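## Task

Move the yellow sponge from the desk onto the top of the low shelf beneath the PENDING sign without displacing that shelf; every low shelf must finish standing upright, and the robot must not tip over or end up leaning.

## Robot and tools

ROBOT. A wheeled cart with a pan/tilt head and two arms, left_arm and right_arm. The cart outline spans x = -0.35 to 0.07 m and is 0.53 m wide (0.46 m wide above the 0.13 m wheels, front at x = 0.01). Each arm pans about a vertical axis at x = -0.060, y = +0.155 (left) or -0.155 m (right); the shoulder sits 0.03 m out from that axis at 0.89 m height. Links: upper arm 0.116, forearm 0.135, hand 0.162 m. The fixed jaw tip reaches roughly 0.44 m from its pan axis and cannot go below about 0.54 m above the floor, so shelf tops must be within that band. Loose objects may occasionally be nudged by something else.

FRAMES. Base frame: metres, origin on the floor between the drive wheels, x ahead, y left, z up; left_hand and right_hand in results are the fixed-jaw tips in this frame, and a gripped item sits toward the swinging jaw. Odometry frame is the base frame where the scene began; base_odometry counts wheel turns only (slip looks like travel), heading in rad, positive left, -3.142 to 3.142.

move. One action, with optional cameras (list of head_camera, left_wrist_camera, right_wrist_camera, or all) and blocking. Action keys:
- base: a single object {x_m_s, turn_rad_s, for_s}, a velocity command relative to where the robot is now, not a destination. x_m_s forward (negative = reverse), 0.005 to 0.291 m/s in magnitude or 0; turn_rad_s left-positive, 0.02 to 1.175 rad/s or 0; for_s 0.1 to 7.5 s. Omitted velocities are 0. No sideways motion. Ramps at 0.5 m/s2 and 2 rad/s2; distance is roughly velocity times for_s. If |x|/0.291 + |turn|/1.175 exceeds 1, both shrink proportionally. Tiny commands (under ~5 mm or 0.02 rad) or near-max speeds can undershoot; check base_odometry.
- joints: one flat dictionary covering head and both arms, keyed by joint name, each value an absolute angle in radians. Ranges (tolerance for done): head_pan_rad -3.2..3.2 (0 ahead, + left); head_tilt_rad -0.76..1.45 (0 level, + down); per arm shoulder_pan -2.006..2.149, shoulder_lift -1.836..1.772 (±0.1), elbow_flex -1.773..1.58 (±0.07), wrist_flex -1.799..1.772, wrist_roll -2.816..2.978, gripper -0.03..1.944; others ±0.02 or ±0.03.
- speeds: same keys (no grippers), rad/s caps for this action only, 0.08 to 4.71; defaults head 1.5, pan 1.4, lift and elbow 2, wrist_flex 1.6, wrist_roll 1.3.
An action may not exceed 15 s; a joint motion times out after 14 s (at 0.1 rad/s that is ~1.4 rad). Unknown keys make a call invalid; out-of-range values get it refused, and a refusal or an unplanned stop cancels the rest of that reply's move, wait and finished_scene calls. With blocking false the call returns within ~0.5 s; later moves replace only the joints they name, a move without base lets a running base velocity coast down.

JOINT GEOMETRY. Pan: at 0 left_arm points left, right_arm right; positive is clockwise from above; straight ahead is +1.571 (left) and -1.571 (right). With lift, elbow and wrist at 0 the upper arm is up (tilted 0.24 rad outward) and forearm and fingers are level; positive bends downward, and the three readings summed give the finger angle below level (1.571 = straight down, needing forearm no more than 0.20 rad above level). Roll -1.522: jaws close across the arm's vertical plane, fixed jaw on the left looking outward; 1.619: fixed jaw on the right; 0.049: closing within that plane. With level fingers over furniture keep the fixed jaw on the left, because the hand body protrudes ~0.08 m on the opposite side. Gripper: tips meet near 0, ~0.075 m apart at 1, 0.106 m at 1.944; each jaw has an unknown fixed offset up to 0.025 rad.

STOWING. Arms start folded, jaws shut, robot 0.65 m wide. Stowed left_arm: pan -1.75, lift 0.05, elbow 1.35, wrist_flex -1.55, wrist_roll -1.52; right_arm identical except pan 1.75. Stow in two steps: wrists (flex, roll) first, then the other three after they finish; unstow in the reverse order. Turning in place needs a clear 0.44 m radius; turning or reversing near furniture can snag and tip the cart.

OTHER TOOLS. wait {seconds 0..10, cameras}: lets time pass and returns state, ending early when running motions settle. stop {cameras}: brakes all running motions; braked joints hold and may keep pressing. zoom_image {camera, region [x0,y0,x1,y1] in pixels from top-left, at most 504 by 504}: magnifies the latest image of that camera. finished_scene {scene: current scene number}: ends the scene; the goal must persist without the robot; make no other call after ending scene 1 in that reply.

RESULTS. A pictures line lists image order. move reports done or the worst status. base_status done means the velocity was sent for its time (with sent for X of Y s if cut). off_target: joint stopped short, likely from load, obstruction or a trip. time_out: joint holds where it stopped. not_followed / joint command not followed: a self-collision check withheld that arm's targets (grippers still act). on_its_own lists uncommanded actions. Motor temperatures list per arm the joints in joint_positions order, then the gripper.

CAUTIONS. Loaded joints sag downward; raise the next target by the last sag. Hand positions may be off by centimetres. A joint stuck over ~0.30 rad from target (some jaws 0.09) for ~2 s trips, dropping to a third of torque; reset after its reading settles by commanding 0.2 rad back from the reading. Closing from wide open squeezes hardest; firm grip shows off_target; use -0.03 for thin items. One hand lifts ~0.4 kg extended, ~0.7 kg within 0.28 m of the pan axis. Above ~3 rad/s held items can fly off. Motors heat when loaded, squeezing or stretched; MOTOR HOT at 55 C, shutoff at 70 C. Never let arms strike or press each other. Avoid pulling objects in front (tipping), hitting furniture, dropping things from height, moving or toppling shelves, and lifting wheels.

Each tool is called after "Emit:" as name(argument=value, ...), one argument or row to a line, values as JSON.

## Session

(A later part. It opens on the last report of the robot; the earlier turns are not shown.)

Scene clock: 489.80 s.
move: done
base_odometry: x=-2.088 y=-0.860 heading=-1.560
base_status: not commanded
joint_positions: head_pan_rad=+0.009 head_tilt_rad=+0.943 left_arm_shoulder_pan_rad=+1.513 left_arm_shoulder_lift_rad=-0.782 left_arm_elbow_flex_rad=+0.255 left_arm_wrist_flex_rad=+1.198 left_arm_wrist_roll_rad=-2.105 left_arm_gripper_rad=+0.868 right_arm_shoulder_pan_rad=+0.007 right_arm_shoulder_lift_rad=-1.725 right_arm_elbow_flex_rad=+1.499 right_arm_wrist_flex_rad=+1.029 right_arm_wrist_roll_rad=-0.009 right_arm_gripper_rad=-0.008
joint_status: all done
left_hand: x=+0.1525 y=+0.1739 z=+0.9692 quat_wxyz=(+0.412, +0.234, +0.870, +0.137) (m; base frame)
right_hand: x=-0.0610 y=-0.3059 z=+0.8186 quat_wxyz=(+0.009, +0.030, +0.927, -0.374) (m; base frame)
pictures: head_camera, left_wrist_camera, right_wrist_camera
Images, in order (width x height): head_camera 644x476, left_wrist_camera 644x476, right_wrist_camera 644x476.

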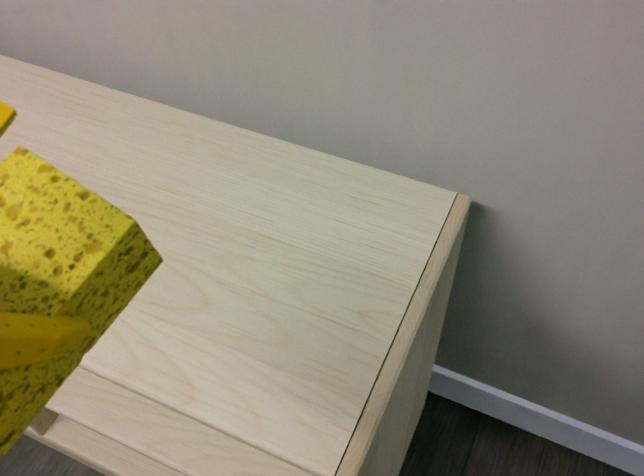

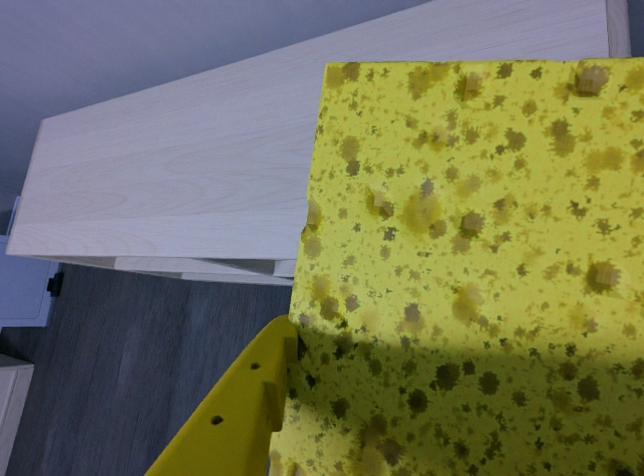

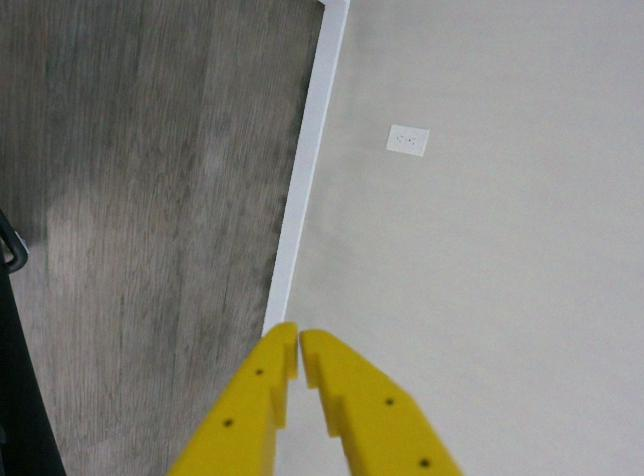

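Emit:
move(
  base={"x_m_s": -0.22, "for_s": 2.2},
  joints={"head_tilt_rad": 0.25, "head_pan_rad": 1.2},
  cameras=["head_camera"],
)

Scene clock: 531.63 s.
move: done
base_odometry: x=-2.093 y=-0.375 heading=-1.564
base_status: done (sent for 2.2 of 2.2 s)
joint_positions: head_pan_rad=+1.189 head_tilt_rad=+0.262 left_arm_shoulder_pan_rad=+1.513 left_arm_shoulder_lift_rad=-0.782 left_arm_elbow_flex_rad=+0.255 left_arm_wrist_flex_rad=+1.198 left_arm_wrist_roll_rad=-2.105 left_arm_gripper_rad=+0.868 right_arm_shoulder_pan_rad=+0.006 right_arm_shoulder_lift_rad=-1.725 right_arm_elbow_flex_rad=+1.499 right_arm_wrist_flex_rad=+1.029 right_arm_wrist_roll_rad=-0.009 right_arm_gripper_rad=-0.008
joint_status: all done
left_hand: x=+0.1525 y=+0.1739 z=+0.9692 quat_wxyz=(+0.412, +0.234, +0.870, +0.137) (m; base frame)
right_hand: x=-0.0608 y=-0.3059 z=+0.8186 quat_wxyz=(+0.010, +0.029, +0.927, -0.374) (m; base frame)
pictures: head_camera
Images, in order (width x height): head_camera 644x476.

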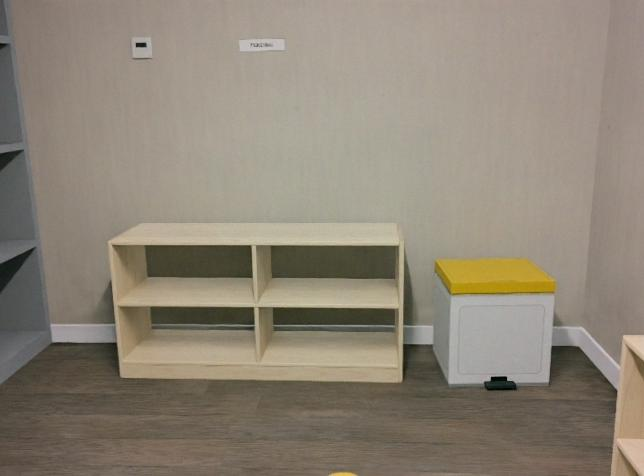

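Emit:
zoom_image(
  camera="head_camera",
  region=[225, 25, 305, 65],
)

Emit:
move(
  base={"turn_rad_s": 0.85, "for_s": 1.455},
  joints={"head_pan_rad": 0.0, "head_tilt_rad": 0.3},
  cameras=["head_camera"],
)

Scaled by 6.300.

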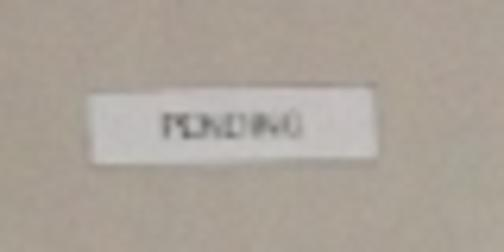

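Scene clock: 554.33 s.
move: done
base_odometry: x=-2.093 y=-0.375 heading=-0.316
base_status: done (sent for 1.47 of 1.47 s)
joint_positions: head_pan_rad=+0.009 head_tilt_rad=+0.292 left_arm_shoulder_pan_rad=+1.514 left_arm_shoulder_lift_rad=-0.782 left_arm_elbow_flex_rad=+0.255 left_arm_wrist_flex_rad=+1.198 left_arm_wrist_roll_rad=-2.105 left_arm_gripper_rad=+0.868 right_arm_shoulder_pan_rad=+0.001 right_arm_shoulder_lift_rad=-1.725 right_arm_elbow_flex_rad=+1.499 right_arm_wrist_flex_rad=+1.029 right_arm_wrist_roll_rad=-0.009 right_arm_gripper_rad=-0.008
joint_status: all done
left_hand: x=+0.1525 y=+0.1736 z=+0.9692 quat_wxyz=(+0.412, +0.234, +0.870, +0.137) (m; base frame)
right_hand: x=-0.0601 y=-0.3059 z=+0.8186 quat_wxyz=(+0.011, +0.027, +0.927, -0.374) (m; base frame)
pictures: head_camera
Images, in order (width x height): head_camera 644x476.

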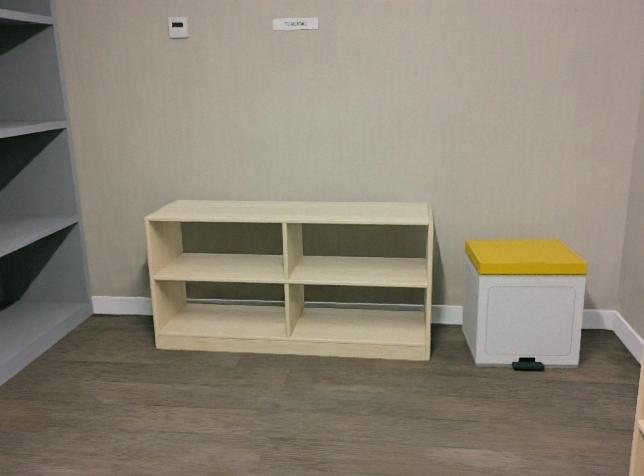

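Emit:
move(
  base={"x_m_s": 0.27, "for_s": 6.85},
  joints={"head_pan_rad": 0.0, "head_tilt_rad": 0.6},
)

Emit:
move(
  base={"turn_rad_s": -0.3, "for_s": 0.34},
  cameras=["head_camera"],
)

Scene clock: 569.93 s.
move: done
base_odometry: x=-0.329 y=-0.948 heading=-0.314
base_status: done (sent for 6.87 of 6.87 s)
joint_positions: head_pan_rad=+0.009 head_tilt_rad=+0.593 left_arm_shoulder_pan_rad=+1.514 left_arm_shoulder_lift_rad=-0.782 left_arm_elbow_flex_rad=+0.255 left_arm_wrist_flex_rad=+1.198 left_arm_wrist_roll_rad=-2.105 left_arm_gripper_rad=+0.868 right_arm_shoulder_pan_rad=+0.007 right_arm_shoulder_lift_rad=-1.725 right_arm_elbow_flex_rad=+1.499 right_arm_wrist_flex_rad=+1.029 right_arm_wrist_roll_rad=-0.009 right_arm_gripper_rad=-0.008
joint_status: all done
left_hand: x=+0.1525 y=+0.1736 z=+0.9692 quat_wxyz=(+0.412, +0.234, +0.870, +0.137) (m; base frame)
right_hand: x=-0.0610 y=-0.3059 z=+0.8186 quat_wxyz=(+0.009, +0.030, +0.927, -0.374) (m; base frame)
pictures: none

Scene clock: 570.83 s.
move: done
base_odometry: x=-0.329 y=-0.948 heading=-0.414
base_status: done (sent for 0.33 of 0.33 s)
joint_positions: head_pan_rad=+0.009 head_tilt_rad=+0.593 left_arm_shoulder_pan_rad=+1.519 left_arm_shoulder_lift_rad=-0.782 left_arm_elbow_flex_rad=+0.255 left_arm_wrist_flex_rad=+1.198 left_arm_wrist_roll_rad=-2.105 left_arm_gripper_rad=+0.868 right_arm_shoulder_pan_rad=+0.004 right_arm_shoulder_lift_rad=-1.725 right_arm_elbow_flex_rad=+1.499 right_arm_wrist_flex_rad=+1.029 right_arm_wrist_roll_rad=-0.009 right_arm_gripper_rad=-0.008
joint_status: not commanded
left_hand: x=+0.1526 y=+0.1726 z=+0.9692 quat_wxyz=(+0.413, +0.236, +0.869, +0.136) (m; base frame)
right_hand: x=-0.0606 y=-0.3059 z=+0.8186 quat_wxyz=(+0.010, +0.029, +0.927, -0.374) (m; base frame)
pictures: head_camera
Images, in order (width x height): head_camera 644x476.

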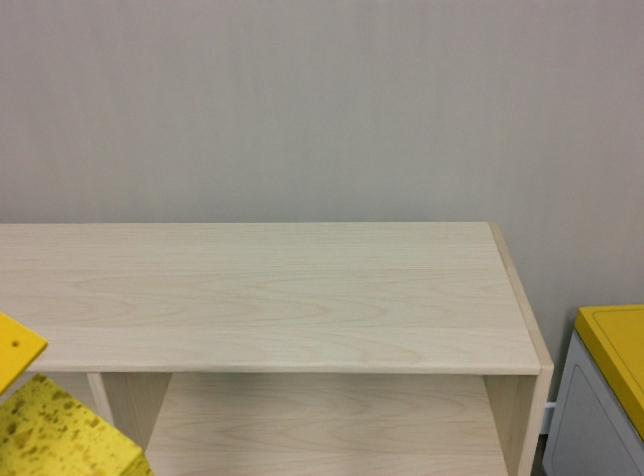

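Emit:
move(
  base={"x_m_s": 0.22, "for_s": 2.22},
  joints={"left_arm_shoulder_lift_rad": 0.65, "left_arm_elbow_flex_rad": 0.24, "left_arm_wrist_flex_rad": -0.07, "head_tilt_rad": 0.85, "head_pan_rad": 0.2},
  speeds={"left_arm_shoulder_lift_rad": 0.65, "left_arm_wrist_flex_rad": 0.57},
  cameras=["head_camera", "left_wrist_camera"],
)

Scene clock: 603.23 s.
move: done
base_odometry: x=+0.120 y=-1.147 heading=-0.416
base_status: done (sent for 2.23 of 2.23 s)
joint_positions: head_pan_rad=+0.189 head_tilt_rad=+0.844 left_arm_shoulder_pan_rad=+1.517 left_arm_shoulder_lift_rad=+0.659 left_arm_elbow_flex_rad=+0.255 left_arm_wrist_flex_rad=-0.056 left_arm_wrist_roll_rad=-2.105 left_arm_gripper_rad=+0.868 right_arm_shoulder_pan_rad=+0.007 right_arm_shoulder_lift_rad=-1.725 right_arm_elbow_flex_rad=+1.499 right_arm_wrist_flex_rad=+1.029 right_arm_wrist_roll_rad=-0.009 right_arm_gripper_rad=-0.008
joint_status: all done
left_hand: x=+0.2553 y=+0.1785 z=+0.7436 quat_wxyz=(+0.332, +0.245, +0.904, +0.109) (m; base frame)
right_hand: x=-0.0610 y=-0.3059 z=+0.8186 quat_wxyz=(+0.009, +0.030, +0.927, -0.374) (m; base frame)
pictures: head_camera, left_wrist_camera
Images, in order (width x height): head_camera 644x476, left_wrist_camera 644x476.

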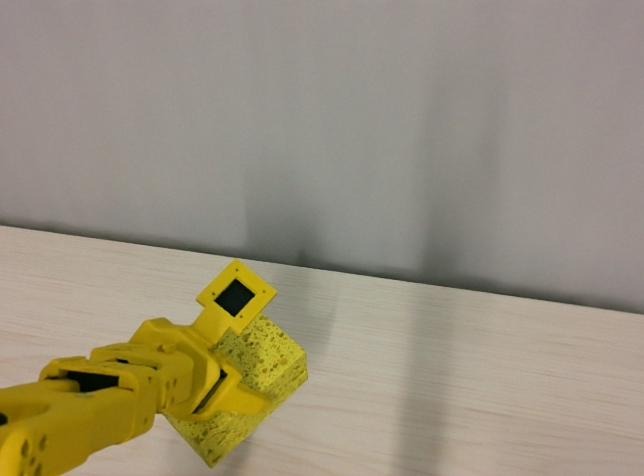

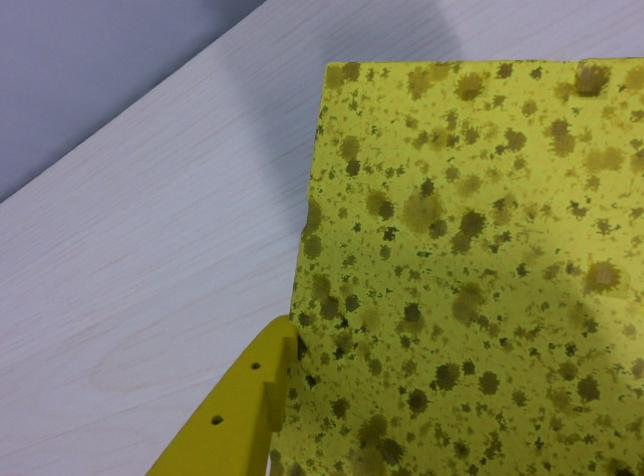

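Emit:
move(
  joints={"left_arm_shoulder_lift_rad": 1.15, "left_arm_elbow_flex_rad": -0.04, "left_arm_wrist_flex_rad": -0.25},
  speeds={"left_arm_shoulder_lift_rad": 0.4, "left_arm_elbow_flex_rad": 0.22, "left_arm_wrist_flex_rad": 0.15},
  cameras=["head_camera"],
)

Scene clock: 616.47 s.
move: done
base_odometry: x=+0.120 y=-1.147 heading=-0.416
base_status: not commanded
joint_positions: head_pan_rad=+0.189 head_tilt_rad=+0.844 left_arm_shoulder_pan_rad=+1.517 left_arm_shoulder_lift_rad=+1.162 left_arm_elbow_flex_rad=-0.015 left_arm_wrist_flex_rad=-0.237 left_arm_wrist_roll_rad=-2.105 left_arm_gripper_rad=+0.868 right_arm_shoulder_pan_rad=+0.007 right_arm_shoulder_lift_rad=-1.725 right_arm_elbow_flex_rad=+1.499 right_arm_wrist_flex_rad=+1.029 right_arm_wrist_roll_rad=-0.009 right_arm_gripper_rad=-0.008
joint_status: all done
left_hand: x=+0.2461 y=+0.1780 z=+0.6681 quat_wxyz=(+0.308, +0.248, +0.913, +0.102) (m; base frame)
right_hand: x=-0.0610 y=-0.3059 z=+0.8186 quat_wxyz=(+0.009, +0.030, +0.927, -0.374) (m; base frame)
pictures: head_camera
Images, in order (width x height): head_camera 644x476.

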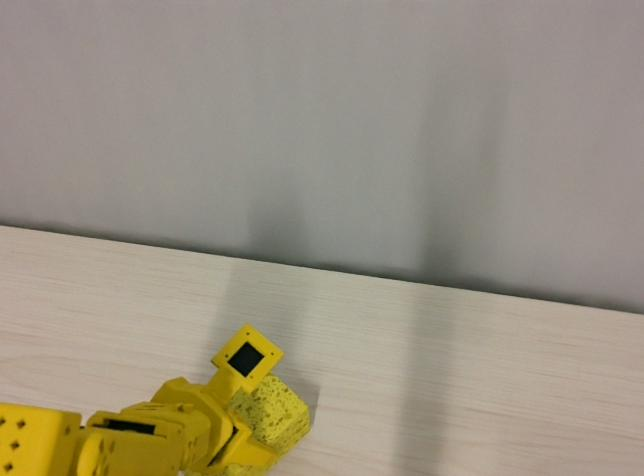

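Emit:
move(
  joints={"left_arm_shoulder_lift_rad": 1.215, "left_arm_wrist_flex_rad": -0.28},
  speeds={"left_arm_shoulder_lift_rad": 0.2, "left_arm_wrist_flex_rad": 0.1},
  cameras=["head_camera", "left_wrist_camera"],
)

Scene clock: 624.63 s.
move: done
base_odometry: x=+0.120 y=-1.147 heading=-0.416
base_status: not commanded
joint_positions: head_pan_rad=+0.189 head_tilt_rad=+0.844 left_arm_shoulder_pan_rad=+1.517 left_arm_shoulder_lift_rad=+1.222 left_arm_elbow_flex_rad=-0.018 left_arm_wrist_flex_rad=-0.268 left_arm_wrist_roll_rad=-2.104 left_arm_gripper_rad=+0.868 right_arm_shoulder_pan_rad=+0.007 right_arm_shoulder_lift_rad=-1.725 right_arm_elbow_flex_rad=+1.499 right_arm_wrist_flex_rad=+1.029 right_arm_wrist_roll_rad=-0.009 right_arm_gripper_rad=-0.008
joint_status: all done
left_hand: x=+0.2368 y=+0.1775 z=+0.6554 quat_wxyz=(+0.297, +0.248, +0.917, +0.098) (m; base frame)
right_hand: x=-0.0610 y=-0.3059 z=+0.8186 quat_wxyz=(+0.009, +0.030, +0.927, -0.374) (m; base frame)
pictures: head_camera, left_wrist_camera
Images, in order (width x height): head_camera 644x476, left_wrist_camera 644x476.

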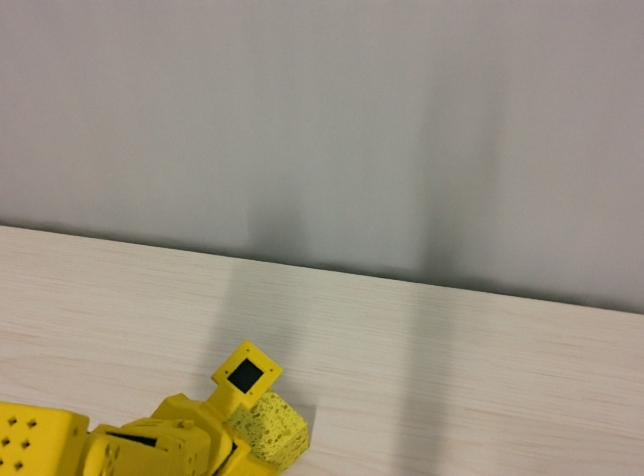

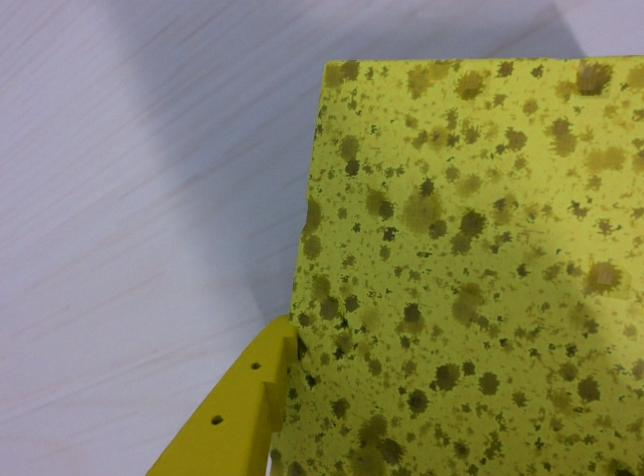

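Emit:
move(
  joints={"left_arm_shoulder_lift_rad": 1.275, "left_arm_elbow_flex_rad": -0.06, "left_arm_wrist_flex_rad": -0.31},
  speeds={"left_arm_shoulder_lift_rad": 0.2, "left_arm_wrist_flex_rad": 0.1, "left_arm_elbow_flex_rad": 0.08},
  cameras=["left_wrist_camera"],
)

Scene clock: 636.10 s.
move: done
base_odometry: x=+0.120 y=-1.147 heading=-0.416
base_status: not commanded
joint_positions: head_pan_rad=+0.189 head_tilt_rad=+0.844 left_arm_shoulder_pan_rad=+1.519 left_arm_shoulder_lift_rad=+1.261 left_arm_elbow_flex_rad=-0.053 left_arm_wrist_flex_rad=-0.309 left_arm_wrist_roll_rad=-2.096 left_arm_gripper_rad=+0.868 right_arm_shoulder_pan_rad=+0.007 right_arm_shoulder_lift_rad=-1.725 right_arm_elbow_flex_rad=+1.499 right_arm_wrist_flex_rad=+1.029 right_arm_wrist_roll_rad=-0.009 right_arm_gripper_rad=-0.008
joint_status: all done
left_hand: x=+0.2412 y=+0.1773 z=+0.6542 quat_wxyz=(+0.314, +0.244, +0.912, +0.102) (m; base frame)
right_hand: x=-0.0610 y=-0.3059 z=+0.8186 quat_wxyz=(+0.009, +0.030, +0.927, -0.374) (m; base frame)
pictures: left_wrist_camera
Images, in order (width x height): left_wrist_camera 644x476.

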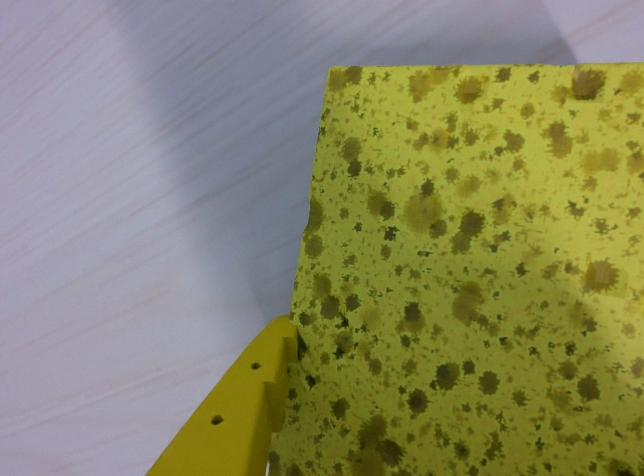

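Emit:
move(
  joints={"left_arm_gripper_rad": 1.05},
)

Emit:
move(
  joints={"left_arm_gripper_rad": 1.6},
  cameras=["left_wrist_camera"],
)

Scene clock: 642.73 s.
move: done
base_odometry: x=+0.120 y=-1.147 heading=-0.416
base_status: not commanded
joint_positions: head_pan_rad=+0.189 head_tilt_rad=+0.844 left_arm_shoulder_pan_rad=+1.513 left_arm_shoulder_lift_rad=+1.277 left_arm_elbow_flex_rad=-0.053 left_arm_wrist_flex_rad=-0.302 left_arm_wrist_roll_rad=-2.096 left_arm_gripper_rad=+1.042 right_arm_shoulder_pan_rad=+0.007 right_arm_shoulder_lift_rad=-1.725 right_arm_elbow_flex_rad=+1.499 right_arm_wrist_flex_rad=+1.029 right_arm_wrist_roll_rad=-0.009 right_arm_gripper_rad=-0.008
joint_status: all done
left_hand: x=+0.2364 y=+0.1789 z=+0.6493 quat_wxyz=(+0.303, +0.242, +0.916, +0.099) (m; base frame)
right_hand: x=-0.0610 y=-0.3059 z=+0.8186 quat_wxyz=(+0.009, +0.030, +0.927, -0.374) (m; base frame)
pictures: none

Scene clock: 643.53 s.
move: done
base_odometry: x=+0.120 y=-1.147 heading=-0.416
base_status: not commanded
joint_positions: head_pan_rad=+0.189 head_tilt_rad=+0.844 left_arm_shoulder_pan_rad=+1.513 left_arm_shoulder_lift_rad=+1.283 left_arm_elbow_flex_rad=-0.053 left_arm_wrist_flex_rad=-0.302 left_arm_wrist_roll_rad=-2.096 left_arm_gripper_rad=+1.592 right_arm_shoulder_pan_rad=+0.007 right_arm_shoulder_lift_rad=-1.725 right_arm_elbow_flex_rad=+1.499 right_arm_wrist_flex_rad=+1.029 right_arm_wrist_roll_rad=-0.009 right_arm_gripper_rad=-0.008
joint_status: all done
left_hand: x=+0.2349 y=+0.1788 z=+0.6477 quat_wxyz=(+0.300, +0.242, +0.917, +0.098) (m; base frame)
right_hand: x=-0.0610 y=-0.3059 z=+0.8186 quat_wxyz=(+0.009, +0.030, +0.927, -0.374) (m; base frame)
pictures: left_wrist_camera
Images, in order (width x height): left_wrist_camera 644x476.

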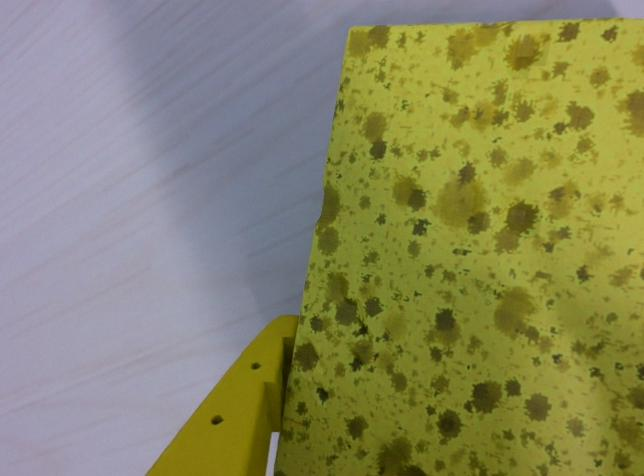

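Emit:
move(
  joints={"left_arm_shoulder_pan_rad": 1.47, "left_arm_gripper_rad": 1.75},
)

Emit:
move(
  joints={"left_arm_shoulder_lift_rad": 0.6, "left_arm_elbow_flex_rad": 0.26, "left_arm_wrist_flex_rad": -0.05},
  speeds={"left_arm_shoulder_lift_rad": 0.6, "left_arm_elbow_flex_rad": 0.28, "left_arm_wrist_flex_rad": 0.23},
  cameras=["head_camera", "left_wrist_camera"],
)

Scene clock: 658.73 s.
move: done
base_odometry: x=+0.120 y=-1.147 heading=-0.416
base_status: not commanded
joint_positions: head_pan_rad=+0.189 head_tilt_rad=+0.844 left_arm_shoulder_pan_rad=+1.471 left_arm_shoulder_lift_rad=+1.283 left_arm_elbow_flex_rad=-0.053 left_arm_wrist_flex_rad=-0.302 left_arm_wrist_roll_rad=-2.099 left_arm_gripper_rad=+1.743 right_arm_shoulder_pan_rad=+0.009 right_arm_shoulder_lift_rad=-1.725 right_arm_elbow_flex_rad=+1.499 right_arm_wrist_flex_rad=+1.029 right_arm_wrist_roll_rad=-0.009 right_arm_gripper_rad=-0.008
joint_status: all done
left_hand: x=+0.2337 y=+0.1909 z=+0.6477 quat_wxyz=(+0.298, +0.224, +0.922, +0.105) (m; base frame)
right_hand: x=-0.0613 y=-0.3059 z=+0.8186 quat_wxyz=(+0.009, +0.031, +0.927, -0.374) (m; base frame)
pictures: none

Scene clock: 660.43 s.
move: done
base_odometry: x=+0.120 y=-1.147 heading=-0.416
base_status: not commanded
joint_positions: head_pan_rad=+0.189 head_tilt_rad=+0.844 left_arm_shoulder_pan_rad=+1.471 left_arm_shoulder_lift_rad=+0.657 left_arm_elbow_flex_rad=+0.260 left_arm_wrist_flex_rad=-0.052 left_arm_wrist_roll_rad=-2.099 left_arm_gripper_rad=+1.743 right_arm_shoulder_pan_rad=+0.009 right_arm_shoulder_lift_rad=-1.725 right_arm_elbow_flex_rad=+1.499 right_arm_wrist_flex_rad=+1.029 right_arm_wrist_roll_rad=-0.009 right_arm_gripper_rad=-0.008
joint_status: all done
left_hand: x=+0.2525 y=+0.1928 z=+0.7426 quat_wxyz=(+0.326, +0.222, +0.912, +0.115) (m; base frame)
right_hand: x=-0.0613 y=-0.3059 z=+0.8186 quat_wxyz=(+0.009, +0.031, +0.927, -0.374) (m; base frame)
pictures: head_camera, left_wrist_camera
Images, in order (width x height): head_camera 644x476, left_wrist_camera 644x476.

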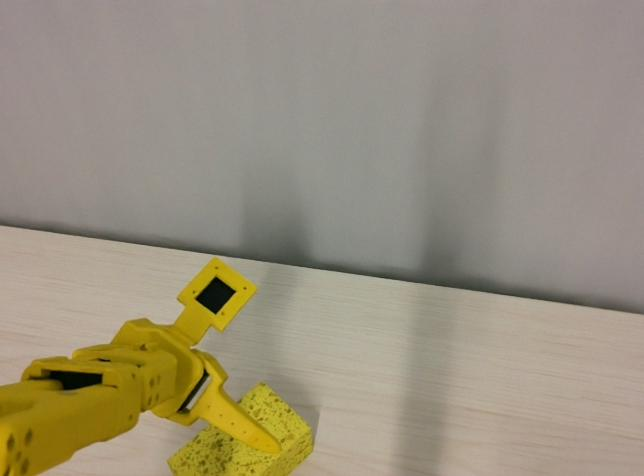

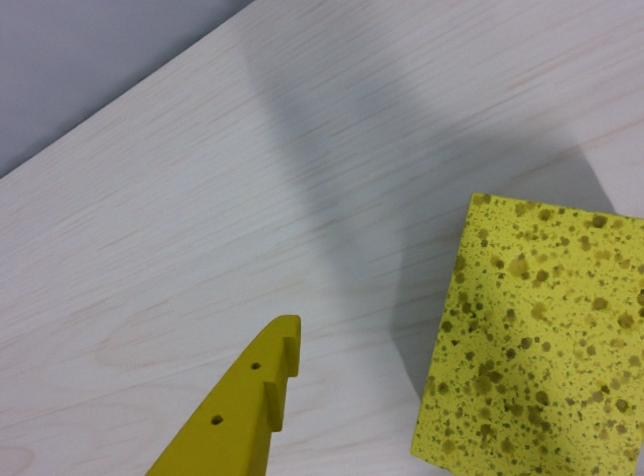

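Emit:
finished_scene(
  scene=3,
)

The scene is finished: the task was done.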